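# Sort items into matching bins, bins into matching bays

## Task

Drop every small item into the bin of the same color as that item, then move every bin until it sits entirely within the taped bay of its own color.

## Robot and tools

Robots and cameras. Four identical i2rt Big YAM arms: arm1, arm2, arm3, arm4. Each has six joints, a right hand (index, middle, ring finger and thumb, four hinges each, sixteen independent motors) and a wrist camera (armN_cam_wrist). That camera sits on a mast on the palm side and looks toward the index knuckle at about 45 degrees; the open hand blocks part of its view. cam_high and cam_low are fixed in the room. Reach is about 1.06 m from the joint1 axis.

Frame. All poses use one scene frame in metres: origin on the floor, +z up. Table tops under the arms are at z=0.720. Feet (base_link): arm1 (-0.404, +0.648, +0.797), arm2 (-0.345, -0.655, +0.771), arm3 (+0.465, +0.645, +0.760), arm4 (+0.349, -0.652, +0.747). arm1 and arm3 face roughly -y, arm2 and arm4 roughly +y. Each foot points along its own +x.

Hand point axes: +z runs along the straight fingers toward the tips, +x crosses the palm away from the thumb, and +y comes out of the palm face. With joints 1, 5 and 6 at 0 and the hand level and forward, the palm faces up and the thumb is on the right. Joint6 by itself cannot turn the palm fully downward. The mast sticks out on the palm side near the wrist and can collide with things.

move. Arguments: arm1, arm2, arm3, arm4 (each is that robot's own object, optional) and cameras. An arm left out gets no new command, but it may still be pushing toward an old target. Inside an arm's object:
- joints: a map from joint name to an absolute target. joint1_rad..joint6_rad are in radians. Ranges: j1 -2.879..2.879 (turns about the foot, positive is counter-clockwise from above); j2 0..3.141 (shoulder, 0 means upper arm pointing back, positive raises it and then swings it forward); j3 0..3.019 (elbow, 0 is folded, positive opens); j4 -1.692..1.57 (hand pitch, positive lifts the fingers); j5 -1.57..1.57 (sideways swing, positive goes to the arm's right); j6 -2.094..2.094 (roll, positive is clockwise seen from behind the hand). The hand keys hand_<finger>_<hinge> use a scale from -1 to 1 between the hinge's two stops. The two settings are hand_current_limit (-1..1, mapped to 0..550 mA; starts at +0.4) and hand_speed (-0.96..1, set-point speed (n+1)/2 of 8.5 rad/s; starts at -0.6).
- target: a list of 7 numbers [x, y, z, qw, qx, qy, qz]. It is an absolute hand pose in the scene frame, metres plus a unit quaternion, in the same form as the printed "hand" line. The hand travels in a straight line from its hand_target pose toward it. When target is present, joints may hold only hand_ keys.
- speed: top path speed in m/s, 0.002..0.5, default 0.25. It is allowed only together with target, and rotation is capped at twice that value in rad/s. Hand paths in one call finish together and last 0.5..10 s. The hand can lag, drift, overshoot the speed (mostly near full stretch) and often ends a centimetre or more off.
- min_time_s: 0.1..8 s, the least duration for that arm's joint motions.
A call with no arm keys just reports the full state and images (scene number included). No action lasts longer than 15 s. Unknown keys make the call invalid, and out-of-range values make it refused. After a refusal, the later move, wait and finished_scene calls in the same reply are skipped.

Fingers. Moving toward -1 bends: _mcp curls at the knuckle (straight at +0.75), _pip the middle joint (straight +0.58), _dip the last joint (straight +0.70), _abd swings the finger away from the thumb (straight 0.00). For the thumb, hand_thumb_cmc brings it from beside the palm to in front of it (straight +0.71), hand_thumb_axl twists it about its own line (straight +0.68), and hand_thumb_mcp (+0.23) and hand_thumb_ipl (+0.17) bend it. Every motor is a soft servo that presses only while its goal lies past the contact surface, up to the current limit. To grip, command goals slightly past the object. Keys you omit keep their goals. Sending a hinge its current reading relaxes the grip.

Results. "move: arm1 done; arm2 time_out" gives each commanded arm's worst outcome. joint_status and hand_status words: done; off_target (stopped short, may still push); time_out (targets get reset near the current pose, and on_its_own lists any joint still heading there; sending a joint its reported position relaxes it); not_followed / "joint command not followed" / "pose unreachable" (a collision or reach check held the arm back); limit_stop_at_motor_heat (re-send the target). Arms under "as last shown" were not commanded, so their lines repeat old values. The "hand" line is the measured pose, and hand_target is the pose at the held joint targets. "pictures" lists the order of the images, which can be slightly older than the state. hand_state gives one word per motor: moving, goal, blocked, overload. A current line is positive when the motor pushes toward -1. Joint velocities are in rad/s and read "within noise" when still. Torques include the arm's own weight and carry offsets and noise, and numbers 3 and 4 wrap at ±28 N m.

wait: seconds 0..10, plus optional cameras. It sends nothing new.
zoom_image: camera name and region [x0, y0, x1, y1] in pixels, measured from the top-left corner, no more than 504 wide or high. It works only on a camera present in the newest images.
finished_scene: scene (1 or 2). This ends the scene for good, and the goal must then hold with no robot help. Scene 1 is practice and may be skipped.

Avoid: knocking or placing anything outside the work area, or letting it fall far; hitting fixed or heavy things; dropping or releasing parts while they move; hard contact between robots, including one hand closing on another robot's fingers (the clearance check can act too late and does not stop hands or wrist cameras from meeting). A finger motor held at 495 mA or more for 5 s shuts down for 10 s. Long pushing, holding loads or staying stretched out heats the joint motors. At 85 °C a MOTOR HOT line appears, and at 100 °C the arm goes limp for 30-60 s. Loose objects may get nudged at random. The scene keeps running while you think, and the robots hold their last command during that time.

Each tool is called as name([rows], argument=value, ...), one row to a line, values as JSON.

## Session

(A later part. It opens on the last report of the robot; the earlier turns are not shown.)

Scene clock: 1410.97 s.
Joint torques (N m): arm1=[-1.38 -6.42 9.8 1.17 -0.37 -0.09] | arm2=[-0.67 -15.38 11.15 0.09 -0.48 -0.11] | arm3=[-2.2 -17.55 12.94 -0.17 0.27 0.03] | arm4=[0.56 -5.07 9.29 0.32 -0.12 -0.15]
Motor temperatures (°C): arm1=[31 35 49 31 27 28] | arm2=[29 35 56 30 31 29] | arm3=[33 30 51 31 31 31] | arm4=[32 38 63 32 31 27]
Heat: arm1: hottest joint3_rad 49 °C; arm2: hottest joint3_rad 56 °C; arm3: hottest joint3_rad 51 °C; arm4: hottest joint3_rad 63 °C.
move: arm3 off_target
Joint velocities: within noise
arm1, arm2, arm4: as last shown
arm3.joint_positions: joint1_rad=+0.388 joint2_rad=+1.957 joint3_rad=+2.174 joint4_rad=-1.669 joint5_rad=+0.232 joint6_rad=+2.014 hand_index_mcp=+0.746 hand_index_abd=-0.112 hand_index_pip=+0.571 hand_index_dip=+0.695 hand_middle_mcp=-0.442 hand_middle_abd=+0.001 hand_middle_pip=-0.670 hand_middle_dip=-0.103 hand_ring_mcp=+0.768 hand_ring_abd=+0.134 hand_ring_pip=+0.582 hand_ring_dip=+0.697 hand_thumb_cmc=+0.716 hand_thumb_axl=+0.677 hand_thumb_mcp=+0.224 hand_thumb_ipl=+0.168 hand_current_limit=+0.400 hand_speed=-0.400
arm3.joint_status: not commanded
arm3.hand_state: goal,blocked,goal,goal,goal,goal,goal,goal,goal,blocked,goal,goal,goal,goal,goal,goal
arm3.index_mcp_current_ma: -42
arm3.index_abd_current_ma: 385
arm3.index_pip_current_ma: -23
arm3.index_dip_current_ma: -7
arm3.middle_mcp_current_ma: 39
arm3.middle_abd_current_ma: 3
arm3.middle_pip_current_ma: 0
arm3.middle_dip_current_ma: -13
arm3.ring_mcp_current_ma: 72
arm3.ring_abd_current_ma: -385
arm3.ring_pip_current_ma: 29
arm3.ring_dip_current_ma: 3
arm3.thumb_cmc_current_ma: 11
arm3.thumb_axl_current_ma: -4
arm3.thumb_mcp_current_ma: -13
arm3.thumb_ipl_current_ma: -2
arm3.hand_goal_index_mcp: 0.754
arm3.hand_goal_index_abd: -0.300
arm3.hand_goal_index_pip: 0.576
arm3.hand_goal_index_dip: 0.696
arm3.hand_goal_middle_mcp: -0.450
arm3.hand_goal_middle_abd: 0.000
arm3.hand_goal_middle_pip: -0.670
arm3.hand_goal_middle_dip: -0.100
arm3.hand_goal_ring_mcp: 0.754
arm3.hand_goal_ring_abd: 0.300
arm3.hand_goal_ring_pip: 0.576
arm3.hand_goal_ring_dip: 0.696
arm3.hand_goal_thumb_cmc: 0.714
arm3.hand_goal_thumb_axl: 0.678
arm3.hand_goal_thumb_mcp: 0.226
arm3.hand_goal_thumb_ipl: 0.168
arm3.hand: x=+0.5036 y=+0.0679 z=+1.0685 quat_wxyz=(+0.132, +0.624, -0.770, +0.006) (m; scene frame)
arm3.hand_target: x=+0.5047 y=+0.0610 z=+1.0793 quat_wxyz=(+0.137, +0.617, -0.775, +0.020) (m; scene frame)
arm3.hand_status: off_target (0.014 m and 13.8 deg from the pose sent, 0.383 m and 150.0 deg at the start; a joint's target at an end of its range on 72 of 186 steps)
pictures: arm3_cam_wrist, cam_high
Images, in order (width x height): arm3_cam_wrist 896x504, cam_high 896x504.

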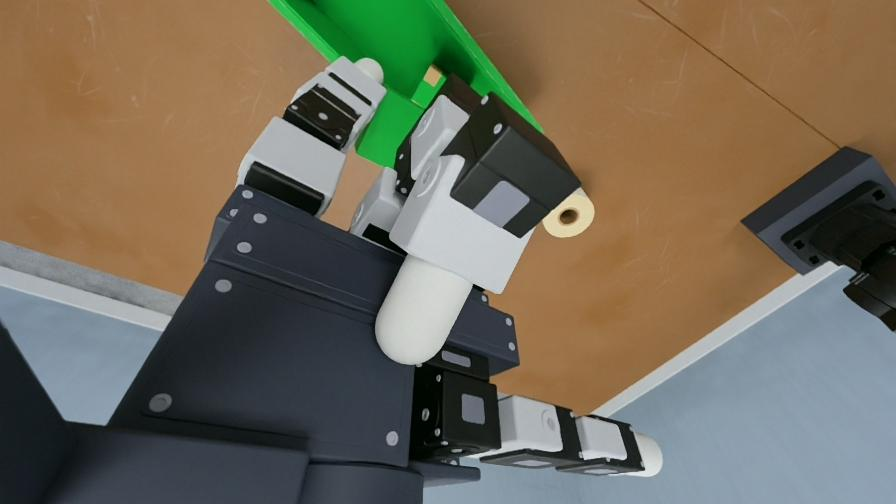

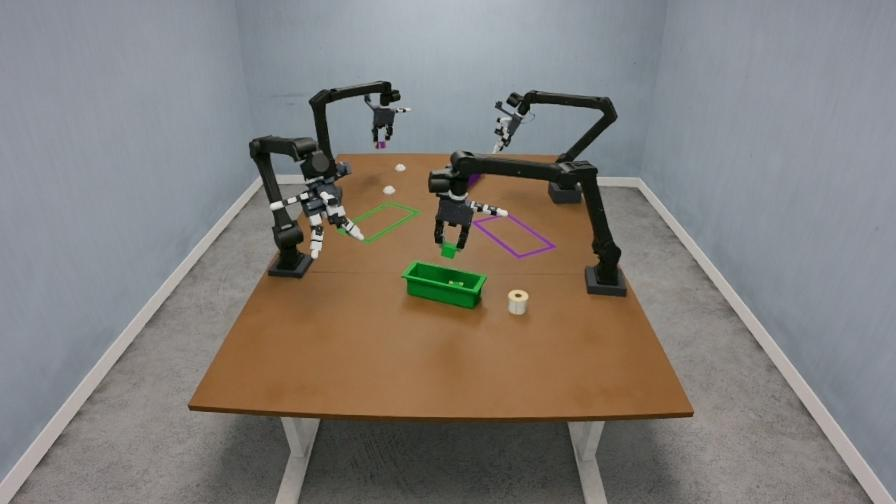

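move(arm3={"target": [0.489, 0.0325, 0.98, -0.0626, -0.5957, 0.7963, 0.0837], "speed": 0.15}, cameras=["cam_high", "arm3_cam_wrist"])

zoom_image(camera="cam_high", region=[390, 210, 510, 310])

Scene clock: 1434.87 s.
Joint torques (N m): arm1=[-1.32 -6.53 9.78 1.17 -0.37 -0.08] | arm2=[-0.73 -15.27 11.15 0.12 -0.45 -0.1] | arm3=[-2.9 -20.37 12.55 -0.5 0.23 0.06] | arm4=[0.56 -4.95 9.26 0.34 -0.12 -0.15]
Motor temperatures (°C): arm1=[31 35 49 31 27 28] | arm2=[29 35 56 30 31 29] | arm3=[33 32 50 31 31 31] | arm4=[32 36 60 32 31 27]
Heat: arm1: hottest joint3_rad 49 °C; arm2: hottest joint3_rad 56 °C; arm3: hottest joint3_rad 50 °C; arm4: hottest joint3_rad 60 °C.
move: arm3 off_target
Joint velocities: within noise
arm1, arm2, arm4: as last shown
arm3.joint_positions: joint1_rad=+0.345 joint2_rad=+2.143 joint3_rad=+2.196 joint4_rad=-1.669 joint5_rad=+0.200 joint6_rad=+2.026 hand_index_mcp=+0.746 hand_index_abd=-0.112 hand_index_pip=+0.571 hand_index_dip=+0.695 hand_middle_mcp=-0.442 hand_middle_abd=+0.001 hand_middle_pip=-0.670 hand_middle_dip=-0.103 hand_ring_mcp=+0.768 hand_ring_abd=+0.134 hand_ring_pip=+0.582 hand_ring_dip=+0.697 hand_thumb_cmc=+0.716 hand_thumb_axl=+0.677 hand_thumb_mcp=+0.224 hand_thumb_ipl=+0.168 hand_current_limit=+0.400 hand_speed=-0.400
arm3.joint_status: not commanded
arm3.hand_state: goal,blocked,goal,goal,goal,goal,goal,goal,goal,blocked,goal,goal,goal,goal,goal,goal
arm3.index_mcp_current_ma: -42
arm3.index_abd_current_ma: 385
arm3.index_pip_current_ma: -23
arm3.index_dip_current_ma: -7
arm3.middle_mcp_current_ma: 39
arm3.middle_abd_current_ma: 3
arm3.middle_pip_current_ma: 0
arm3.middle_dip_current_ma: -13
arm3.ring_mcp_current_ma: 72
arm3.ring_abd_current_ma: -385
arm3.ring_pip_current_ma: 29
arm3.ring_dip_current_ma: 3
arm3.thumb_cmc_current_ma: 11
arm3.thumb_axl_current_ma: -4
arm3.thumb_mcp_current_ma: -14
arm3.thumb_ipl_current_ma: -2
arm3.hand_goal_index_mcp: 0.754
arm3.hand_goal_index_abd: -0.300
arm3.hand_goal_index_pip: 0.576
arm3.hand_goal_index_dip: 0.696
arm3.hand_goal_middle_mcp: -0.450
arm3.hand_goal_middle_abd: 0.000
arm3.hand_goal_middle_pip: -0.670
arm3.hand_goal_middle_dip: -0.100
arm3.hand_goal_ring_mcp: 0.754
arm3.hand_goal_ring_abd: 0.300
arm3.hand_goal_ring_pip: 0.576
arm3.hand_goal_ring_dip: 0.696
arm3.hand_goal_thumb_cmc: 0.714
arm3.hand_goal_thumb_axl: 0.678
arm3.hand_goal_thumb_mcp: 0.226
arm3.hand_goal_thumb_ipl: 0.168
arm3.hand: x=+0.4896 y=+0.0414 z=+0.9673 quat_wxyz=(+0.082, +0.612, -0.784, -0.062) (m; scene frame)
arm3.hand_target: x=+0.4888 y=+0.0336 z=+0.9795 quat_wxyz=(+0.088, +0.604, -0.790, -0.047) (m; scene frame)
arm3.hand_status: off_target (0.016 m and 4.0 deg from the pose sent, 0.096 m and 13.7 deg at the start; a joint's target at an end of its range on 51 of 52 steps)
pictures: arm3_cam_wrist, cam_high
Images, in order (width x height): arm3_cam_wrist 896x504, cam_high 896x504.

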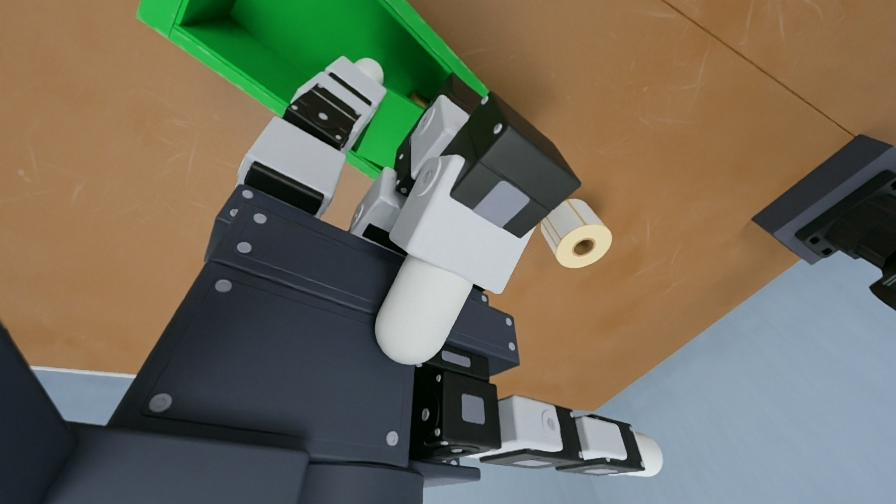

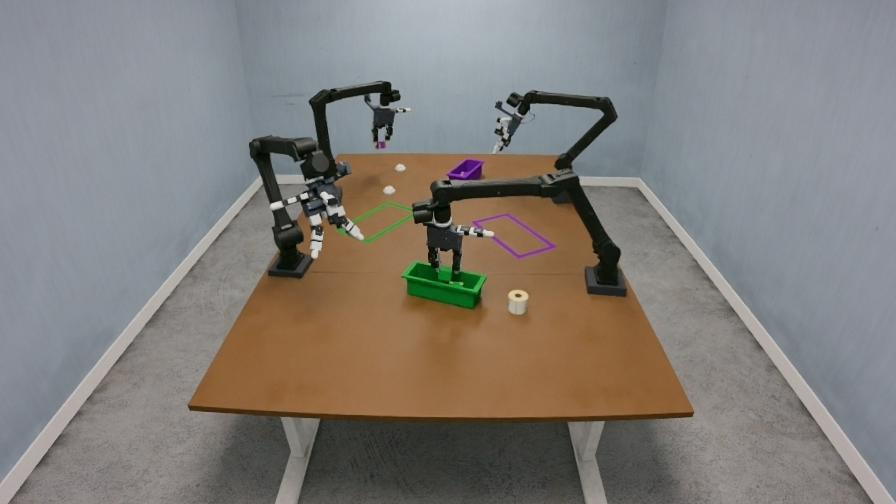

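Scaled by 4.200 from the camera's 896x504 image, which has a finer 1280x720 frame.

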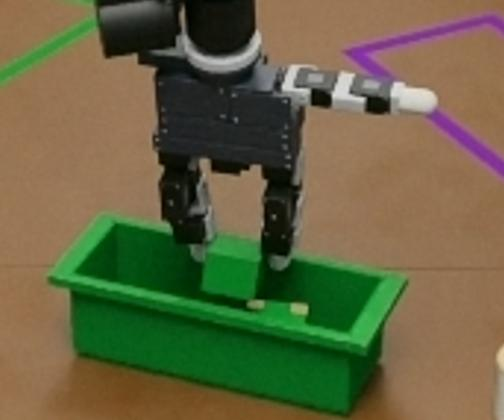

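move(arm3={"target": [0.480, -0.004, 0.96, -0.0626, -0.5957, 0.7963, 0.0837], "speed": 0.15})

move(arm3={"target": [0.480, -0.004, 0.895, -0.0626, -0.5957, 0.7963, 0.0837], "speed": 0.1}, cameras=["cam_high"])

zoom_image(camera="cam_high", region=[390, 210, 510, 310])

Scene clock: 1446.73 s.
Joint torques (N m): arm1=[-1.38 -6.48 9.81 1.21 -0.36 -0.08] | arm2=[-0.32 -15.27 11.23 0.16 -0.45 -0.1] | arm3=[-2.49 -21.48 12.68 -0.38 0.43 -0.17] | arm4=[0.56 -4.95 9.28 0.32 -0.12 -0.14]
Motor temperatures (°C): arm1=[31 35 49 31 27 28] | arm2=[29 35 56 30 31 29] | arm3=[33 33 50 31 31 31] | arm4=[32 36 59 32 31 27]
Heat: arm1: hottest joint3_rad 49 °C; arm2: hottest joint3_rad 56 °C; arm3: hottest joint3_rad 50 °C; arm4: hottest joint3_rad 59 °C.
move: arm3 off_target
Joint velocities: within noise
arm1, arm2, arm4: as last shown
arm3.joint_positions: joint1_rad=+0.321 joint2_rad=+2.251 joint3_rad=+2.332 joint4_rad=-1.670 joint5_rad=+0.200 joint6_rad=+2.017 hand_index_mcp=+0.746 hand_index_abd=-0.112 hand_index_pip=+0.571 hand_index_dip=+0.695 hand_middle_mcp=-0.442 hand_middle_abd=+0.001 hand_middle_pip=-0.670 hand_middle_dip=-0.103 hand_ring_mcp=+0.768 hand_ring_abd=+0.134 hand_ring_pip=+0.582 hand_ring_dip=+0.697 hand_thumb_cmc=+0.716 hand_thumb_axl=+0.677 hand_thumb_mcp=+0.224 hand_thumb_ipl=+0.168 hand_current_limit=+0.400 hand_speed=-0.400
arm3.joint_status: not commanded
arm3.hand_state: goal,blocked,goal,goal,goal,goal,goal,goal,goal,blocked,goal,goal,goal,goal,goal,goal
arm3.index_mcp_current_ma: -42
arm3.index_abd_current_ma: 385
arm3.index_pip_current_ma: -23
arm3.index_dip_current_ma: -7
arm3.middle_mcp_current_ma: 39
arm3.middle_abd_current_ma: 3
arm3.middle_pip_current_ma: 0
arm3.middle_dip_current_ma: -13
arm3.ring_mcp_current_ma: 72
arm3.ring_abd_current_ma: -385
arm3.ring_pip_current_ma: 29
arm3.ring_dip_current_ma: 3
arm3.thumb_cmc_current_ma: 11
arm3.thumb_axl_current_ma: -4
arm3.thumb_mcp_current_ma: -14
arm3.thumb_ipl_current_ma: -2
arm3.hand_goal_index_mcp: 0.754
arm3.hand_goal_index_abd: -0.300
arm3.hand_goal_index_pip: 0.576
arm3.hand_goal_index_dip: 0.696
arm3.hand_goal_middle_mcp: -0.450
arm3.hand_goal_middle_abd: 0.000
arm3.hand_goal_middle_pip: -0.670
arm3.hand_goal_middle_dip: -0.100
arm3.hand_goal_ring_mcp: 0.754
arm3.hand_goal_ring_abd: 0.300
arm3.hand_goal_ring_pip: 0.576
arm3.hand_goal_ring_dip: 0.696
arm3.hand_goal_thumb_cmc: 0.714
arm3.hand_goal_thumb_axl: 0.678
arm3.hand_goal_thumb_mcp: 0.226
arm3.hand_goal_thumb_ipl: 0.168
arm3.hand: x=+0.4810 y=+0.0066 z=+0.9470 quat_wxyz=(+0.087, +0.605, -0.790, -0.051) (m; scene frame)
arm3.hand_target: x=+0.4797 y=-0.0026 z=+0.9595 quat_wxyz=(+0.095, +0.607, -0.788, -0.038) (m; scene frame)
arm3.hand_status: off_target (0.017 m and 4.8 deg from the pose sent, 0.047 m and 4.0 deg at the start; a joint's target at an end of its range on 40 of 41 steps)
pictures: none

Scene clock: 1447.90 s.
Joint torques (N m): arm1=[-1.32 -6.48 9.81 1.18 -0.37 -0.08] | arm2=[-0.97 -15.33 11.19 0.03 -0.44 -0.1] | arm3=[-3.02 -19.14 11.15 -0.46 0.18 0.05] | arm4=[0.56 -5.01 9.25 0.34 -0.12 -0.14]
Motor temperatures (°C): arm1=[31 35 49 31 27 28] | arm2=[29 35 56 30 31 29] | arm3=[33 33 50 31 31 31] | arm4=[32 36 59 32 31 27]
Heat: arm1: hottest joint3_rad 49 °C; arm2: hottest joint3_rad 56 °C; arm3: hottest joint3_rad 50 °C; arm4: hottest joint3_rad 59 °C.
move: arm3 off_target
Joint velocities: within noise
arm1, arm2, arm4: as last shown
arm3.joint_positions: joint1_rad=+0.320 joint2_rad=+2.317 joint3_rad=+2.346 joint4_rad=-1.671 joint5_rad=+0.190 joint6_rad=+2.020 hand_index_mcp=+0.739 hand_index_abd=-0.118 hand_index_pip=+0.570 hand_index_dip=+0.697 hand_middle_mcp=-0.441 hand_middle_abd=+0.001 hand_middle_pip=-0.670 hand_middle_dip=-0.103 hand_ring_mcp=+0.766 hand_ring_abd=+0.134 hand_ring_pip=+0.582 hand_ring_dip=+0.697 hand_thumb_cmc=+0.716 hand_thumb_axl=+0.677 hand_thumb_mcp=+0.223 hand_thumb_ipl=+0.168 hand_current_limit=+0.400 hand_speed=-0.400
arm3.joint_status: not commanded
arm3.hand_state: goal,blocked,goal,goal,goal,goal,goal,goal,goal,blocked,goal,goal,goal,goal,goal,goal
arm3.index_mcp_current_ma: -78
arm3.index_abd_current_ma: 385
arm3.index_pip_current_ma: -31
arm3.index_dip_current_ma: 3
arm3.middle_mcp_current_ma: 45
arm3.middle_abd_current_ma: 3
arm3.middle_pip_current_ma: 0
arm3.middle_dip_current_ma: -13
arm3.ring_mcp_current_ma: 60
arm3.ring_abd_current_ma: -385
arm3.ring_pip_current_ma: 29
arm3.ring_dip_current_ma: 4
arm3.thumb_cmc_current_ma: 12
arm3.thumb_axl_current_ma: -4
arm3.thumb_mcp_current_ma: -19
arm3.thumb_ipl_current_ma: -2
arm3.hand_goal_index_mcp: 0.754
arm3.hand_goal_index_abd: -0.300
arm3.hand_goal_index_pip: 0.576
arm3.hand_goal_index_dip: 0.696
arm3.hand_goal_middle_mcp: -0.450
arm3.hand_goal_middle_abd: 0.000
arm3.hand_goal_middle_pip: -0.670
arm3.hand_goal_middle_dip: -0.100
arm3.hand_goal_ring_mcp: 0.754
arm3.hand_goal_ring_abd: 0.300
arm3.hand_goal_ring_pip: 0.576
arm3.hand_goal_ring_dip: 0.696
arm3.hand_goal_thumb_cmc: 0.714
arm3.hand_goal_thumb_axl: 0.678
arm3.hand_goal_thumb_mcp: 0.226
arm3.hand_goal_thumb_ipl: 0.168
arm3.hand: x=+0.4825 y=+0.0022 z=+0.9097 quat_wxyz=(+0.070, +0.605, -0.790, -0.073) (m; scene frame)
arm3.hand_target: x=+0.4800 y=-0.0032 z=+0.8949 quat_wxyz=(+0.066, +0.597, -0.795, -0.079) (m; scene frame)
arm3.hand_status: off_target (0.016 m and 2.0 deg from the pose sent, 0.053 m and 4.8 deg at the start; a joint's target at an end of its range on 29 of 35 steps)
pictures: cam_high
Images, in order (width x height): cam_high 896x504.

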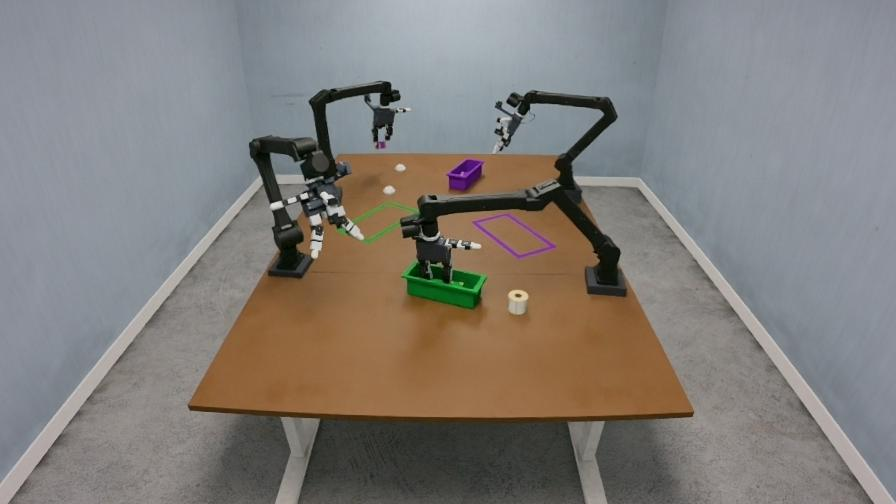

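Scaled by 4.200 from the camera's 896x504 image, which has a finer 1280x720 frame.

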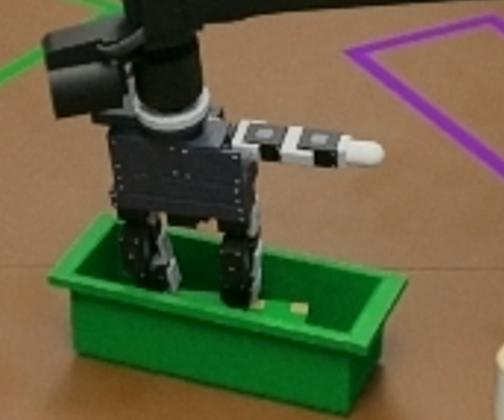

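move(arm3={"joints": {"hand_index_abd": 0.04, "hand_ring_abd": -0.04, "hand_speed": -0.8}})

move(arm3={"target": [0.480, 0.0, 1.03, -0.0626, -0.5957, 0.7963, 0.0837], "speed": 0.15}, cameras=["cam_high", "arm3_cam_wrist"])

zoom_image(camera="cam_high", region=[390, 210, 510, 310])

Scene clock: 1456.73 s.
Joint torques (N m): arm1=[-1.38 -6.48 9.8 1.18 -0.36 -0.09] | arm2=[-0.85 -15.56 11.18 0.01 -0.45 -0.1] | arm3=[-2.08 -19.43 11 -0.35 0.17 0.07] | arm4=[0.5 -5.01 9.26 0.35 -0.12 -0.15]
Motor temperatures (°C): arm1=[31 35 49 30 27 28] | arm2=[29 35 57 30 31 29] | arm3=[33 33 50 31 31 31] | arm4=[32 35 58 32 31 27]
Heat: arm1: hottest joint3_rad 49 °C; arm2: hottest joint3_rad 57 °C; arm3: hottest joint3_rad 50 °C; arm4: hottest joint3_rad 58 °C.
move: arm3 done
Joint velocities: within noise
arm1, arm2, arm4: as last shown
arm3.joint_positions: joint1_rad=+0.316 joint2_rad=+2.320 joint3_rad=+2.349 joint4_rad=-1.672 joint5_rad=+0.191 joint6_rad=+2.021 hand_index_mcp=+0.745 hand_index_abd=+0.022 hand_index_pip=+0.573 hand_index_dip=+0.697 hand_middle_mcp=-0.441 hand_middle_abd=+0.001 hand_middle_pip=-0.670 hand_middle_dip=-0.103 hand_ring_mcp=+0.758 hand_ring_abd=-0.036 hand_ring_pip=+0.579 hand_ring_dip=+0.697 hand_thumb_cmc=+0.716 hand_thumb_axl=+0.677 hand_thumb_mcp=+0.223 hand_thumb_ipl=+0.168 hand_current_limit=+0.400 hand_speed=-0.800
arm3.joint_status: all done
arm3.hand_state: goal,goal,goal,goal,goal,goal,goal,goal,goal,goal,goal,goal,goal,goal,goal,goal
arm3.index_mcp_current_ma: -47
arm3.index_abd_current_ma: -77
arm3.index_pip_current_ma: -14
arm3.index_dip_current_ma: 3
arm3.middle_mcp_current_ma: 45
arm3.middle_abd_current_ma: 3
arm3.middle_pip_current_ma: 0
arm3.middle_dip_current_ma: -13
arm3.ring_mcp_current_ma: 20
arm3.ring_abd_current_ma: 15
arm3.ring_pip_current_ma: 15
arm3.ring_dip_current_ma: 4
arm3.thumb_cmc_current_ma: 12
arm3.thumb_axl_current_ma: -4
arm3.thumb_mcp_current_ma: -19
arm3.thumb_ipl_current_ma: -2
arm3.hand_goal_index_mcp: 0.754
arm3.hand_goal_index_abd: 0.040
arm3.hand_goal_index_pip: 0.576
arm3.hand_goal_index_dip: 0.696
arm3.hand_goal_middle_mcp: -0.450
arm3.hand_goal_middle_abd: 0.000
arm3.hand_goal_middle_pip: -0.670
arm3.hand_goal_middle_dip: -0.100
arm3.hand_goal_ring_mcp: 0.754
arm3.hand_goal_ring_abd: -0.040
arm3.hand_goal_ring_pip: 0.576
arm3.hand_goal_ring_dip: 0.696
arm3.hand_goal_thumb_cmc: 0.714
arm3.hand_goal_thumb_axl: 0.678
arm3.hand_goal_thumb_mcp: 0.226
arm3.hand_goal_thumb_ipl: 0.168
arm3.hand: x=+0.4799 y=+0.0014 z=+0.9092 quat_wxyz=(+0.071, +0.603, -0.791, -0.073) (m; scene frame)
arm3.hand_target: x=+0.4800 y=-0.0032 z=+0.8948 quat_wxyz=(+0.066, +0.597, -0.795, -0.079) (m; scene frame)
arm3.hand_status: not commanded
pictures: none

Scene clock: 1458.33 s.
Joint torques (N m): arm1=[-1.38 -6.42 9.78 1.18 -0.37 -0.09] | arm2=[-0.62 -15.15 11.17 0.16 -0.46 -0.13] | arm3=[-1.61 -22.53 12.07 0.01 0.43 -0.22] | arm4=[0.56 -5.01 9.26 0.34 -0.12 -0.15]
Motor temperatures (°C): arm1=[31 35 49 30 27 28] | arm2=[29 35 57 30 31 29] | arm3=[33 33 50 31 31 31] | arm4=[32 35 58 32 31 27]
Heat: arm1: hottest joint3_rad 49 °C; arm2: hottest joint3_rad 57 °C; arm3: hottest joint3_rad 50 °C; arm4: hottest joint3_rad 58 °C.
move: arm3 off_target
Joint velocities: within noise
arm1, arm2, arm4: as last shown
arm3.joint_positions: joint1_rad=+0.321 joint2_rad=+2.175 joint3_rad=+2.359 joint4_rad=-1.673 joint5_rad=+0.223 joint6_rad=+1.983 hand_index_mcp=+0.752 hand_index_abd=+0.037 hand_index_pip=+0.574 hand_index_dip=+0.697 hand_middle_mcp=-0.441 hand_middle_abd=+0.001 hand_middle_pip=-0.670 hand_middle_dip=-0.103 hand_ring_mcp=+0.757 hand_ring_abd=-0.036 hand_ring_pip=+0.579 hand_ring_dip=+0.697 hand_thumb_cmc=+0.716 hand_thumb_axl=+0.677 hand_thumb_mcp=+0.223 hand_thumb_ipl=+0.168 hand_current_limit=+0.400 hand_speed=-0.800
arm3.joint_status: not commanded
arm3.hand_state: goal,goal,goal,goal,goal,goal,goal,goal,goal,goal,goal,goal,goal,goal,goal,goal
arm3.index_mcp_current_ma: -8
arm3.index_abd_current_ma: -11
arm3.index_pip_current_ma: -8
arm3.index_dip_current_ma: 3
arm3.middle_mcp_current_ma: 45
arm3.middle_abd_current_ma: 3
arm3.middle_pip_current_ma: 0
arm3.middle_dip_current_ma: -13
arm3.ring_mcp_current_ma: 17
arm3.ring_abd_current_ma: 15
arm3.ring_pip_current_ma: 14
arm3.ring_dip_current_ma: 4
arm3.thumb_cmc_current_ma: 12
arm3.thumb_axl_current_ma: -4
arm3.thumb_mcp_current_ma: -19
arm3.thumb_ipl_current_ma: -2
arm3.hand_goal_index_mcp: 0.754
arm3.hand_goal_index_abd: 0.040
arm3.hand_goal_index_pip: 0.576
arm3.hand_goal_index_dip: 0.696
arm3.hand_goal_middle_mcp: -0.450
arm3.hand_goal_middle_abd: 0.000
arm3.hand_goal_middle_pip: -0.670
arm3.hand_goal_middle_dip: -0.100
arm3.hand_goal_ring_mcp: 0.754
arm3.hand_goal_ring_abd: -0.040
arm3.hand_goal_ring_pip: 0.576
arm3.hand_goal_ring_dip: 0.696
arm3.hand_goal_thumb_cmc: 0.714
arm3.hand_goal_thumb_axl: 0.678
arm3.hand_goal_thumb_mcp: 0.226
arm3.hand_goal_thumb_ipl: 0.168
arm3.hand: x=+0.4755 y=+0.0056 z=+1.0052 quat_wxyz=(+0.119, +0.613, -0.781, -0.014) (m; scene frame)
arm3.hand_target: x=+0.4796 y=+0.0016 z=+1.0292 quat_wxyz=(+0.132, +0.617, -0.776, +0.007) (m; scene frame)
arm3.hand_status: off_target (0.026 m and 10.6 deg from the pose sent, 0.121 m and 1.9 deg at the start; a joint's target at an end of its range on 47 of 48 steps)
pictures: arm3_cam_wrist, cam_high
Images, in order (width x height): arm3_cam_wrist 896x504, cam_high 896x504.

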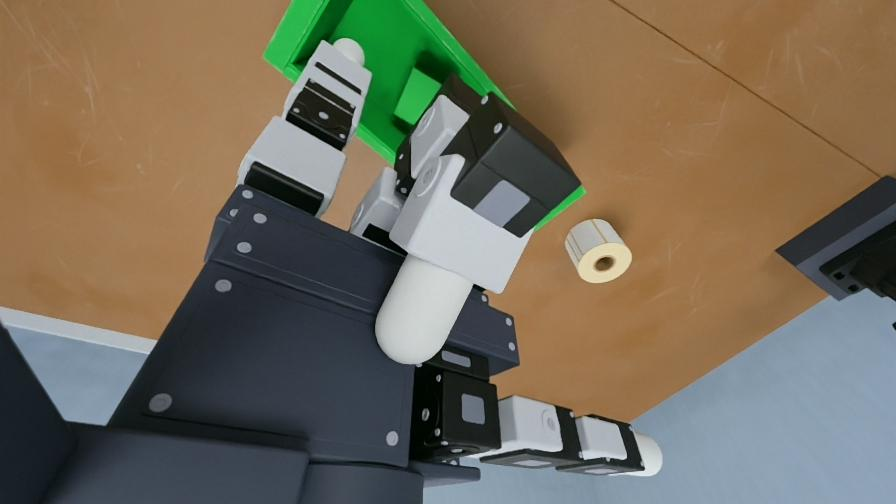

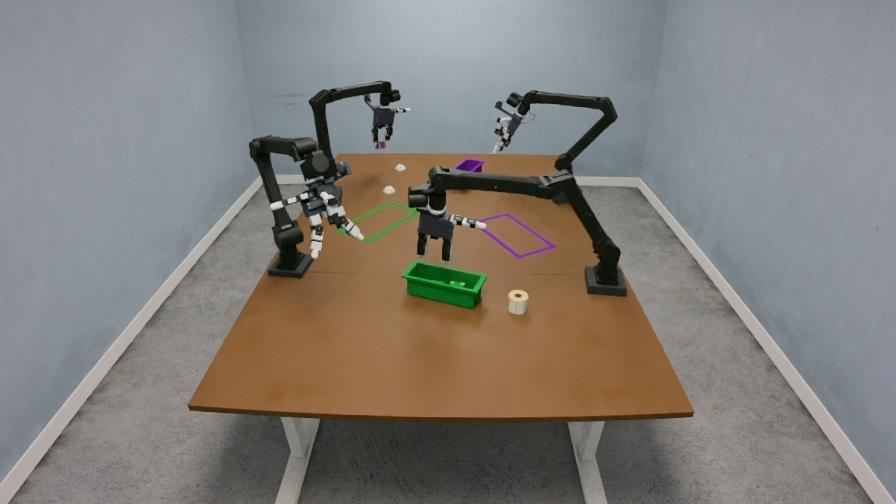

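Scaled by 4.200 from the camera's 896x504 image, which has a finer 1280x720 frame.

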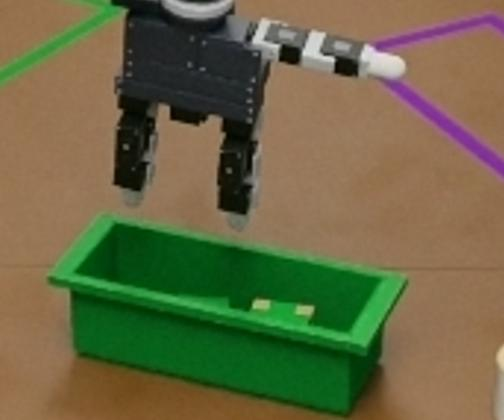

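move(arm3={"joints": {"joint1_rad": 0.7, "joint2_rad": 1.1, "joint3_rad": 1.4, "joint4_rad": -1.5}}, arm1={"target": [-0.678, 0.079, 1.07, 0.2171, 0.8101, 0.5261, 0.1410], "speed": 0.25, "joints": {"hand_index_abd": 0.5, "hand_ring_abd": -0.5}})

move(arm4={"target": [0.554, -0.005, 1.07, 0.0364, 0.1358, 0.9563, 0.2563], "speed": 0.25}, cameras=["cam_high", "arm1_cam_wrist"])

zoom_image(camera="cam_high", region=[430, 110, 530, 200])

Scene clock: 1497.37 s.
Joint torques (N m): arm1=[-0.91 -20.01 11.86 -0.47 -0.68 -0.07] | arm2=[-0.91 -14.97 11.22 0.12 -0.44 -0.08] | arm3=[-1.79 -7.88 9.51 1.01 0.26 -0.19] | arm4=[0.5 -5.01 9.26 0.34 -0.12 -0.15]
Motor temperatures (°C): arm1=[31 35 49 30 27 28] | arm2=[29 35 57 30 31 29] | arm3=[33 33 49 31 31 31] | arm4=[32 35 55 32 31 27]
Heat: arm1: hottest joint3_rad 49 °C; arm2: hottest joint3_rad 57 °C; arm3: hottest joint3_rad 49 °C; arm4: hottest joint3_rad 55 °C.
move: arm1 off_target; arm3 done
Joint velocities: within noise
arm1.joint_positions: joint1_rad=-0.782 joint2_rad=+2.014 joint3_rad=+1.998 joint4_rad=-1.682 joint5_rad=-0.532 joint6_rad=-1.855 hand_index_mcp=+0.758 hand_index_abd=+0.493 hand_index_pip=+0.578 hand_index_dip=+0.695 hand_middle_mcp=-0.441 hand_middle_abd=+0.001 hand_middle_pip=-0.670 hand_middle_dip=-0.102 hand_ring_mcp=+0.759 hand_ring_abd=-0.492 hand_ring_pip=+0.577 hand_ring_dip=+0.698 hand_thumb_cmc=+0.717 hand_thumb_axl=+0.677 hand_thumb_mcp=+0.222 hand_thumb_ipl=+0.168 hand_current_limit=+0.400 hand_speed=-0.700
arm1.joint_status: all done
arm1.hand_state: goal,goal,goal,goal,goal,goal,goal,goal,goal,goal,goal,goal,goal,goal,goal,goal
arm1.index_mcp_current_ma: 21
arm1.index_abd_current_ma: -28
arm1.index_pip_current_ma: 7
arm1.index_dip_current_ma: -4
arm1.middle_mcp_current_ma: 42
arm1.middle_abd_current_ma: 2
arm1.middle_pip_current_ma: -1
arm1.middle_dip_current_ma: -11
arm1.ring_mcp_current_ma: 25
arm1.ring_abd_current_ma: 30
arm1.ring_pip_current_ma: 4
arm1.ring_dip_current_ma: 7
arm1.thumb_cmc_current_ma: 13
arm1.thumb_axl_current_ma: -4
arm1.thumb_mcp_current_ma: -22
arm1.thumb_ipl_current_ma: -2
arm1.hand_goal_index_mcp: 0.754
arm1.hand_goal_index_abd: 0.500
arm1.hand_goal_index_pip: 0.576
arm1.hand_goal_index_dip: 0.696
arm1.hand_goal_middle_mcp: -0.450
arm1.hand_goal_middle_abd: 0.000
arm1.hand_goal_middle_pip: -0.670
arm1.hand_goal_middle_dip: -0.100
arm1.hand_goal_ring_mcp: 0.754
arm1.hand_goal_ring_abd: -0.500
arm1.hand_goal_ring_pip: 0.576
arm1.hand_goal_ring_dip: 0.696
arm1.hand_goal_thumb_cmc: 0.714
arm1.hand_goal_thumb_axl: 0.678
arm1.hand_goal_thumb_mcp: 0.226
arm1.hand_goal_thumb_ipl: 0.168
arm1.hand: x=-0.6718 y=+0.0839 z=+1.0580 quat_wxyz=(+0.228, +0.821, +0.507, +0.128) (m; scene frame)
arm1.hand_target: x=-0.6774 y=+0.0796 z=+1.0694 quat_wxyz=(+0.232, +0.817, +0.516, +0.113) (m; scene frame)
arm1.hand_status: off_target (0.014 m and 3.2 deg from the pose sent, 0.213 m and 74.3 deg at the start; a joint's target at an end of its range on 29 of 107 steps)
arm2, arm4: as last shown
arm3.joint_positions: joint1_rad=+0.692 joint2_rad=+1.110 joint3_rad=+1.392 joint4_rad=-1.504 joint5_rad=+0.227 joint6_rad=+1.980 hand_index_mcp=+0.754 hand_index_abd=+0.039 hand_index_pip=+0.575 hand_index_dip=+0.697 hand_middle_mcp=-0.441 hand_middle_abd=+0.001 hand_middle_pip=-0.670 hand_middle_dip=-0.103 hand_ring_mcp=+0.754 hand_ring_abd=-0.037 hand_ring_pip=+0.578 hand_ring_dip=+0.697 hand_thumb_cmc=+0.715 hand_thumb_axl=+0.677 hand_thumb_mcp=+0.223 hand_thumb_ipl=+0.168 hand_current_limit=+0.400 hand_speed=-0.800
arm3.joint_status: all done
arm3.hand_state: goal,goal,goal,goal,goal,goal,goal,goal,goal,goal,goal,goal,goal,goal,goal,goal
arm3.index_mcp_current_ma: 0
arm3.index_abd_current_ma: -5
arm3.index_pip_current_ma: -7
arm3.index_dip_current_ma: 3
arm3.middle_mcp_current_ma: 45
arm3.middle_abd_current_ma: 3
arm3.middle_pip_current_ma: 0
arm3.middle_dip_current_ma: -13
arm3.ring_mcp_current_ma: -2
arm3.ring_abd_current_ma: 14
arm3.ring_pip_current_ma: 10
arm3.ring_dip_current_ma: 4
arm3.thumb_cmc_current_ma: 6
arm3.thumb_axl_current_ma: -4
arm3.thumb_mcp_current_ma: -19
arm3.thumb_ipl_current_ma: -2
arm3.hand_goal_index_mcp: 0.754
arm3.hand_goal_index_abd: 0.040
arm3.hand_goal_index_pip: 0.576
arm3.hand_goal_index_dip: 0.696
arm3.hand_goal_middle_mcp: -0.450
arm3.hand_goal_middle_abd: 0.000
arm3.hand_goal_middle_pip: -0.670
arm3.hand_goal_middle_dip: -0.100
arm3.hand_goal_ring_mcp: 0.754
arm3.hand_goal_ring_abd: -0.040
arm3.hand_goal_ring_pip: 0.576
arm3.hand_goal_ring_dip: 0.696
arm3.hand_goal_thumb_cmc: 0.714
arm3.hand_goal_thumb_axl: 0.678
arm3.hand_goal_thumb_mcp: 0.226
arm3.hand_goal_thumb_ipl: 0.168
arm3.hand: x=+0.5365 y=+0.3297 z=+1.1352 quat_wxyz=(+0.160, +0.726, -0.655, +0.133) (m; scene frame)
arm3.hand_target: x=+0.5386 y=+0.3303 z=+1.1415 quat_wxyz=(+0.163, +0.730, -0.648, +0.143) (m; scene frame)
arm3.hand_status: not commanded
pictures: none

Scene clock: 1499.93 s.
Joint torques (N m): arm1=[-0.97 -20.13 11.88 -0.47 -0.68 -0.08] | arm2=[-0.62 -15.5 11.25 0.24 -0.44 -0.16] | arm3=[-1.2 -7.82 9.43 0.98 0.25 -0.18] | arm4=[1.79 -11.75 15.64 1.13 -0.09 -0.18]
Motor temperatures (°C): arm1=[31 35 49 30 27 28] | arm2=[29 35 57 30 31 29] | arm3=[33 33 49 31 31 31] | arm4=[32 35 56 32 31 27]
Heat: arm1: hottest joint3_rad 49 °C; arm2: hottest joint3_rad 57 °C; arm3: hottest joint3_rad 49 °C; arm4: hottest joint3_rad 56 °C.
move: arm4 off_target
Joint velocities: within noise
arm1, arm3: as last shown
arm1.joint_positions: joint1_rad=-0.782 joint2_rad=+2.014 joint3_rad=+1.998 joint4_rad=-1.682 joint5_rad=-0.532 joint6_rad=-1.856 hand_index_mcp=+0.758 hand_index_abd=+0.493 hand_index_pip=+0.578 hand_index_dip=+0.695 hand_middle_mcp=-0.441 hand_middle_abd=+0.001 hand_middle_pip=-0.670 hand_middle_dip=-0.102 hand_ring_mcp=+0.759 hand_ring_abd=-0.492 hand_ring_pip=+0.577 hand_ring_dip=+0.698 hand_thumb_cmc=+0.717 hand_thumb_axl=+0.677 hand_thumb_mcp=+0.222 hand_thumb_ipl=+0.168 hand_current_limit=+0.400 hand_speed=-0.700
arm1.hand: x=-0.6718 y=+0.0840 z=+1.0580 quat_wxyz=(+0.228, +0.821, +0.507, +0.128) (m; scene frame)
arm2.joint_positions: joint1_rad=+0.717 joint2_rad=+1.514 joint3_rad=+1.492 joint4_rad=-1.530 joint5_rad=-0.227 joint6_rad=-1.226 hand_index_mcp=+0.747 hand_index_abd=-0.143 hand_index_pip=+0.570 hand_index_dip=+0.694 hand_middle_mcp=-0.442 hand_middle_abd=+0.000 hand_middle_pip=-0.669 hand_middle_dip=-0.103 hand_ring_mcp=+0.766 hand_ring_abd=+0.146 hand_ring_pip=+0.580 hand_ring_dip=+0.697 hand_thumb_cmc=+0.717 hand_thumb_axl=+0.677 hand_thumb_mcp=+0.224 hand_thumb_ipl=+0.168 hand_current_limit=+0.400 hand_speed=-0.400
arm2.joint_status: not commanded
arm2.hand_state: goal,blocked,goal,goal,goal,goal,goal,goal,goal,blocked,goal,goal,goal,goal,goal,goal
arm2.index_mcp_current_ma: -15
arm2.index_abd_current_ma: 385
arm2.index_pip_current_ma: -12
arm2.index_dip_current_ma: -4
arm2.middle_mcp_current_ma: 18
arm2.middle_abd_current_ma: 0
arm2.middle_pip_current_ma: 1
arm2.middle_dip_current_ma: -4
arm2.ring_mcp_current_ma: 29
arm2.ring_abd_current_ma: -385
arm2.ring_pip_current_ma: 8
arm2.ring_dip_current_ma: 1
arm2.thumb_cmc_current_ma: 5
arm2.thumb_axl_current_ma: -1
arm2.thumb_mcp_current_ma: -5
arm2.thumb_ipl_current_ma: 0
arm2.hand_goal_index_mcp: 0.754
arm2.hand_goal_index_abd: -0.300
arm2.hand_goal_index_pip: 0.576
arm2.hand_goal_index_dip: 0.696
arm2.hand_goal_middle_mcp: -0.450
arm2.hand_goal_middle_abd: 0.000
arm2.hand_goal_middle_pip: -0.670
arm2.hand_goal_middle_dip: -0.100
arm2.hand_goal_ring_mcp: 0.754
arm2.hand_goal_ring_abd: 0.300
arm2.hand_goal_ring_pip: 0.576
arm2.hand_goal_ring_dip: 0.696
arm2.hand_goal_thumb_cmc: 0.714
arm2.hand_goal_thumb_axl: 0.678
arm2.hand_goal_thumb_mcp: 0.226
arm2.hand_goal_thumb_ipl: 0.168
arm2.hand: x=-0.7962 y=-0.4062 z=+1.0510 quat_wxyz=(-0.105, -0.857, +0.504, +0.032) (m; scene frame)
arm2.hand_target: x=-0.7992 y=-0.4007 z=+1.0797 quat_wxyz=(-0.100, -0.859, +0.499, +0.060) (m; scene frame)
arm2.hand_status: not commanded
arm4.joint_positions: joint1_rad=-0.180 joint2_rad=+1.575 joint3_rad=+1.480 joint4_rad=-1.026 joint5_rad=+0.004 joint6_rad=+0.018 hand_index_mcp=+0.757 hand_index_abd=+0.496 hand_index_pip=+0.579 hand_index_dip=+0.698 hand_middle_mcp=-0.443 hand_middle_abd=+0.001 hand_middle_pip=-0.668 hand_middle_dip=-0.104 hand_ring_mcp=+0.755 hand_ring_abd=-0.493 hand_ring_pip=+0.574 hand_ring_dip=+0.693 hand_thumb_cmc=+0.716 hand_thumb_axl=+0.677 hand_thumb_mcp=+0.223 hand_thumb_ipl=+0.168 hand_current_limit=+0.400 hand_speed=-0.600
arm4.joint_status: not commanded
arm4.hand_state: goal,goal,goal,goal,goal,goal,goal,goal,goal,goal,goal,goal,goal,goal,goal,goal
arm4.index_mcp_current_ma: 0
arm4.index_abd_current_ma: 0
arm4.index_pip_current_ma: 0
arm4.index_dip_current_ma: 0
arm4.middle_mcp_current_ma: 1
arm4.middle_abd_current_ma: 0
arm4.middle_pip_current_ma: 0
arm4.middle_dip_current_ma: 0
arm4.ring_mcp_current_ma: 0
arm4.ring_abd_current_ma: 1
arm4.ring_pip_current_ma: 0
arm4.ring_dip_current_ma: 0
arm4.thumb_cmc_current_ma: 0
arm4.thumb_axl_current_ma: 0
arm4.thumb_mcp_current_ma: 0
arm4.thumb_ipl_current_ma: 0
arm4.hand_goal_index_mcp: 0.754
arm4.hand_goal_index_abd: 0.500
arm4.hand_goal_index_pip: 0.576
arm4.hand_goal_index_dip: 0.696
arm4.hand_goal_middle_mcp: -0.450
arm4.hand_goal_middle_abd: 0.000
arm4.hand_goal_middle_pip: -0.670
arm4.hand_goal_middle_dip: -0.100
arm4.hand_goal_ring_mcp: 0.754
arm4.hand_goal_ring_abd: -0.500
arm4.hand_goal_ring_pip: 0.576
arm4.hand_goal_ring_dip: 0.696
arm4.hand_goal_thumb_cmc: 0.714
arm4.hand_goal_thumb_axl: 0.678
arm4.hand_goal_thumb_mcp: 0.226
arm4.hand_goal_thumb_ipl: 0.168
arm4.hand: x=+0.5521 y=-0.0267 z=+1.0305 quat_wxyz=(+0.032, +0.143, +0.965, +0.218) (m; scene frame)
arm4.hand_target: x=+0.5530 y=-0.0082 z=+1.0702 quat_wxyz=(+0.036, +0.136, +0.956, +0.257) (m; scene frame)
arm4.hand_status: off_target (0.045 m and 4.6 deg from the pose sent, 0.380 m and 29.3 deg at the start)
pictures: arm1_cam_wrist, cam_high
Images, in order (width x height): arm1_cam_wrist 896x504, cam_high 896x504.

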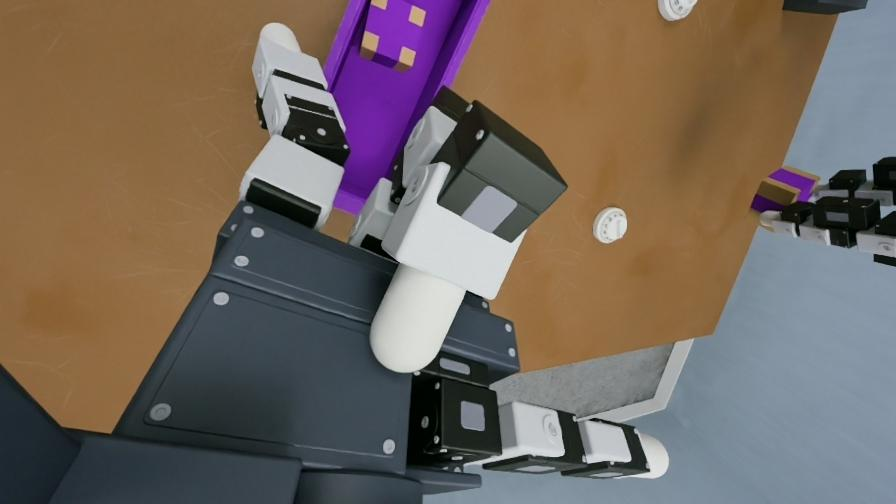

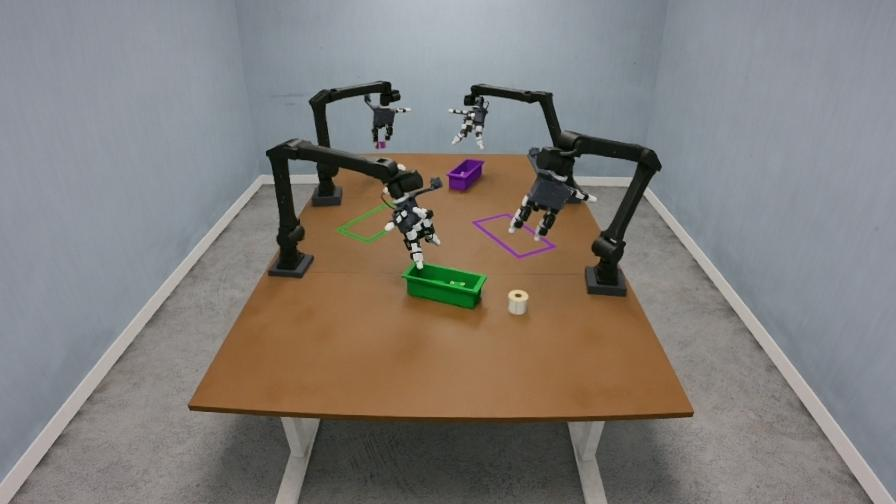

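Scaled by 5.040 from the camera's 896x504 image, which has a finer 1280x720 frame.

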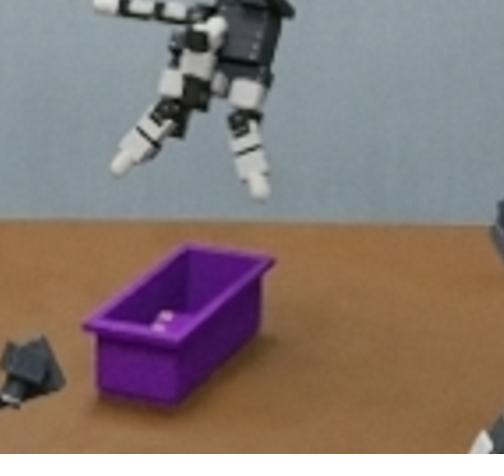

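move(arm1={"target": [-0.629, 0.076, 0.985, 0.2053, 0.7663, 0.5880, 0.1576], "speed": 0.2}, arm4={"target": [0.556, 0.005, 0.985, 0.0364, 0.1358, 0.9563, 0.2563], "speed": 0.2}, cameras=["cam_high", "arm1_cam_wrist", "arm4_cam_wrist"])

zoom_image(camera="cam_high", region=[430, 110, 530, 200])

zoom_image(camera="cam_high", region=[380, 210, 500, 310])

Scene clock: 1549.03 s.
Joint torques (N m): arm1=[-0.91 -21.71 8.79 0.21 -0.63 -0.1] | arm2=[-0.62 -15.27 11.22 0.14 -0.44 -0.1] | arm3=[-1.9 -8 9.47 0.99 0.27 -0.2] | arm4=[1.96 -13.51 9.46 1.47 -0.06 -0.16]
Motor temperatures (°C): arm1=[31 36 51 30 28 28] | arm2=[29 35 57 30 31 29] | arm3=[33 32 47 31 31 31] | arm4=[32 38 71 32 31 27]
Heat: arm1: hottest joint3_rad 51 °C; arm2: hottest joint3_rad 57 °C; arm3: hottest joint3_rad 47 °C; arm4: hottest joint3_rad 71 °C.
move: arm1 done; arm4 done
Joint velocities: within noise
arm1.joint_positions: joint1_rad=-0.707 joint2_rad=+2.096 joint3_rad=+1.929 joint4_rad=-1.644 joint5_rad=-0.501 joint6_rad=-1.990 hand_index_mcp=+0.758 hand_index_abd=+0.493 hand_index_pip=+0.578 hand_index_dip=+0.695 hand_middle_mcp=-0.441 hand_middle_abd=+0.001 hand_middle_pip=-0.670 hand_middle_dip=-0.102 hand_ring_mcp=+0.759 hand_ring_abd=-0.493 hand_ring_pip=+0.577 hand_ring_dip=+0.698 hand_thumb_cmc=+0.717 hand_thumb_axl=+0.677 hand_thumb_mcp=+0.222 hand_thumb_ipl=+0.168 hand_current_limit=+0.400 hand_speed=-0.700
arm1.joint_status: not commanded
arm1.hand_state: goal,goal,goal,goal,goal,goal,goal,goal,goal,goal,goal,goal,goal,goal,goal,goal
arm1.index_mcp_current_ma: 21
arm1.index_abd_current_ma: -28
arm1.index_pip_current_ma: 7
arm1.index_dip_current_ma: -4
arm1.middle_mcp_current_ma: 42
arm1.middle_abd_current_ma: 2
arm1.middle_pip_current_ma: -1
arm1.middle_dip_current_ma: -11
arm1.ring_mcp_current_ma: 25
arm1.ring_abd_current_ma: 28
arm1.ring_pip_current_ma: 4
arm1.ring_dip_current_ma: 7
arm1.thumb_cmc_current_ma: 13
arm1.thumb_axl_current_ma: -4
arm1.thumb_mcp_current_ma: -22
arm1.thumb_ipl_current_ma: -2
arm1.hand_goal_index_mcp: 0.754
arm1.hand_goal_index_abd: 0.500
arm1.hand_goal_index_pip: 0.576
arm1.hand_goal_index_dip: 0.696
arm1.hand_goal_middle_mcp: -0.450
arm1.hand_goal_middle_abd: 0.000
arm1.hand_goal_middle_pip: -0.670
arm1.hand_goal_middle_dip: -0.100
arm1.hand_goal_ring_mcp: 0.754
arm1.hand_goal_ring_abd: -0.500
arm1.hand_goal_ring_pip: 0.576
arm1.hand_goal_ring_dip: 0.696
arm1.hand_goal_thumb_cmc: 0.714
arm1.hand_goal_thumb_axl: 0.678
arm1.hand_goal_thumb_mcp: 0.226
arm1.hand_goal_thumb_ipl: 0.168
arm1.hand: x=-0.6259 y=+0.0788 z=+0.9813 quat_wxyz=(+0.202, +0.771, +0.579, +0.171) (m; scene frame)
arm1.hand_target: x=-0.6290 y=+0.0761 z=+0.9849 quat_wxyz=(+0.205, +0.766, +0.588, +0.158) (m; scene frame)
arm1.hand_status: done (0.006 m and 2.0 deg from the pose sent, 0.085 m and 12.0 deg at the start)
arm2, arm3: as last shown
arm4.joint_positions: joint1_rad=-0.180 joint2_rad=+1.651 joint3_rad=+1.408 joint4_rad=-0.824 joint5_rad=+0.004 joint6_rad=+0.018 hand_index_mcp=+0.757 hand_index_abd=+0.496 hand_index_pip=+0.579 hand_index_dip=+0.698 hand_middle_mcp=-0.443 hand_middle_abd=+0.001 hand_middle_pip=-0.668 hand_middle_dip=-0.104 hand_ring_mcp=+0.755 hand_ring_abd=-0.493 hand_ring_pip=+0.574 hand_ring_dip=+0.693 hand_thumb_cmc=+0.716 hand_thumb_axl=+0.677 hand_thumb_mcp=+0.223 hand_thumb_ipl=+0.168 hand_current_limit=+0.400 hand_speed=-0.600
arm4.joint_status: not commanded
arm4.hand_state: goal,goal,goal,goal,goal,goal,goal,goal,goal,goal,goal,goal,goal,goal,goal,goal
arm4.index_mcp_current_ma: 0
arm4.index_abd_current_ma: 0
arm4.index_pip_current_ma: 0
arm4.index_dip_current_ma: 0
arm4.middle_mcp_current_ma: 1
arm4.middle_abd_current_ma: 0
arm4.middle_pip_current_ma: 0
arm4.middle_dip_current_ma: 0
arm4.ring_mcp_current_ma: 0
arm4.ring_abd_current_ma: 1
arm4.ring_pip_current_ma: 0
arm4.ring_dip_current_ma: 0
arm4.thumb_cmc_current_ma: 0
arm4.thumb_axl_current_ma: 0
arm4.thumb_mcp_current_ma: 0
arm4.thumb_ipl_current_ma: 0
arm4.hand_goal_index_mcp: 0.754
arm4.hand_goal_index_abd: 0.500
arm4.hand_goal_index_pip: 0.576
arm4.hand_goal_index_dip: 0.696
arm4.hand_goal_middle_mcp: -0.450
arm4.hand_goal_middle_abd: 0.000
arm4.hand_goal_middle_pip: -0.670
arm4.hand_goal_middle_dip: -0.100
arm4.hand_goal_ring_mcp: 0.754
arm4.hand_goal_ring_abd: -0.500
arm4.hand_goal_ring_pip: 0.576
arm4.hand_goal_ring_dip: 0.696
arm4.hand_goal_thumb_cmc: 0.714
arm4.hand_goal_thumb_axl: 0.678
arm4.hand_goal_thumb_mcp: 0.226
arm4.hand_goal_thumb_ipl: 0.168
arm4.hand: x=+0.5602 y=+0.0008 z=+0.9784 quat_wxyz=(+0.036, +0.142, +0.959, +0.244) (m; scene frame)
arm4.hand_target: x=+0.5560 y=+0.0048 z=+0.9849 quat_wxyz=(+0.036, +0.136, +0.956, +0.256) (m; scene frame)
arm4.hand_status: done (0.009 m and 1.6 deg from the pose sent, 0.056 m and 4.6 deg at the start)
pictures: arm1_cam_wrist, arm4_cam_wrist, cam_high
Images, in order (width x height): arm1_cam_wrist 896x504, arm4_cam_wrist 896x504, cam_high 896x504.

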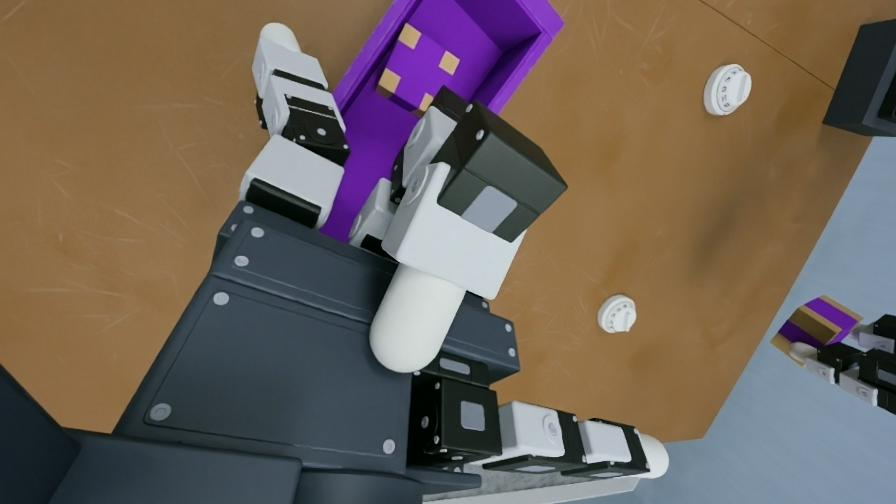

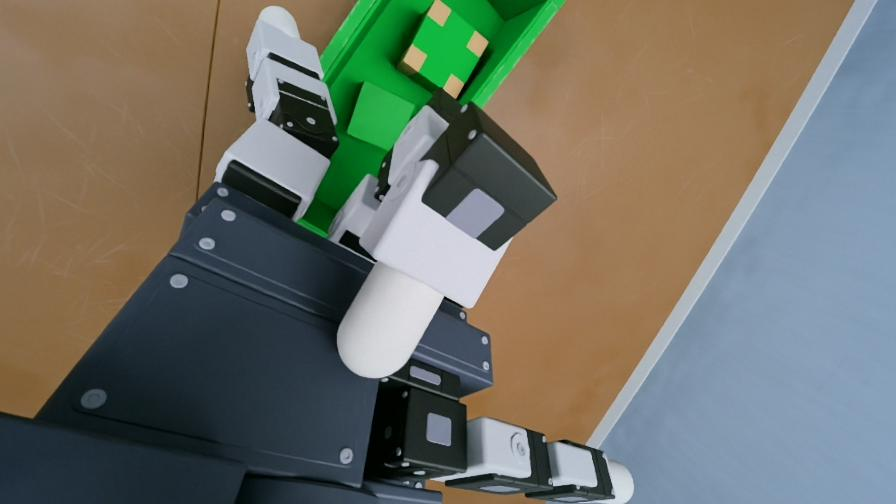

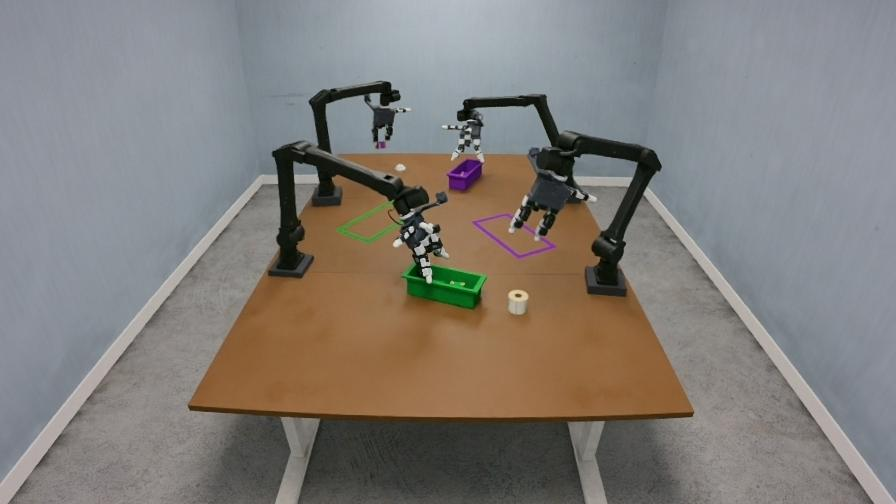

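Scaled by 5.040 from the camera's 896x504 image, which has a finer 1280x720 frame.

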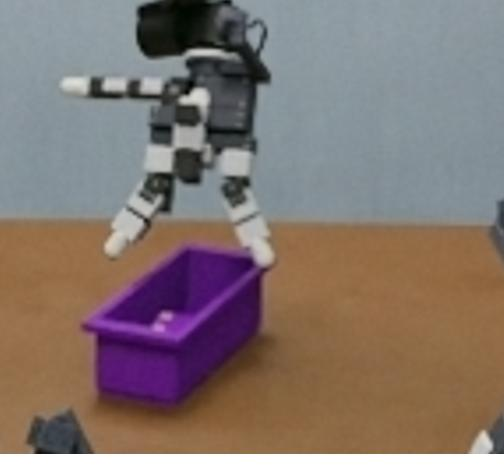

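Scaled by 4.200 from the camera's 896x504 image, which has a finer 1280x720 frame.

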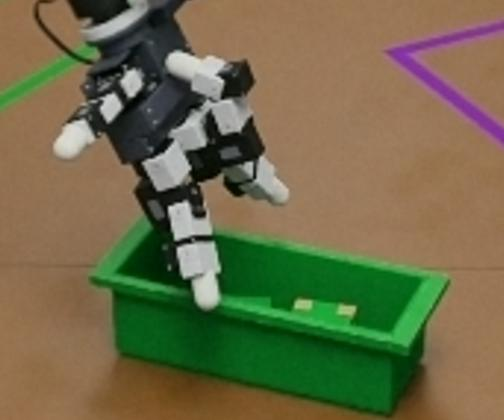

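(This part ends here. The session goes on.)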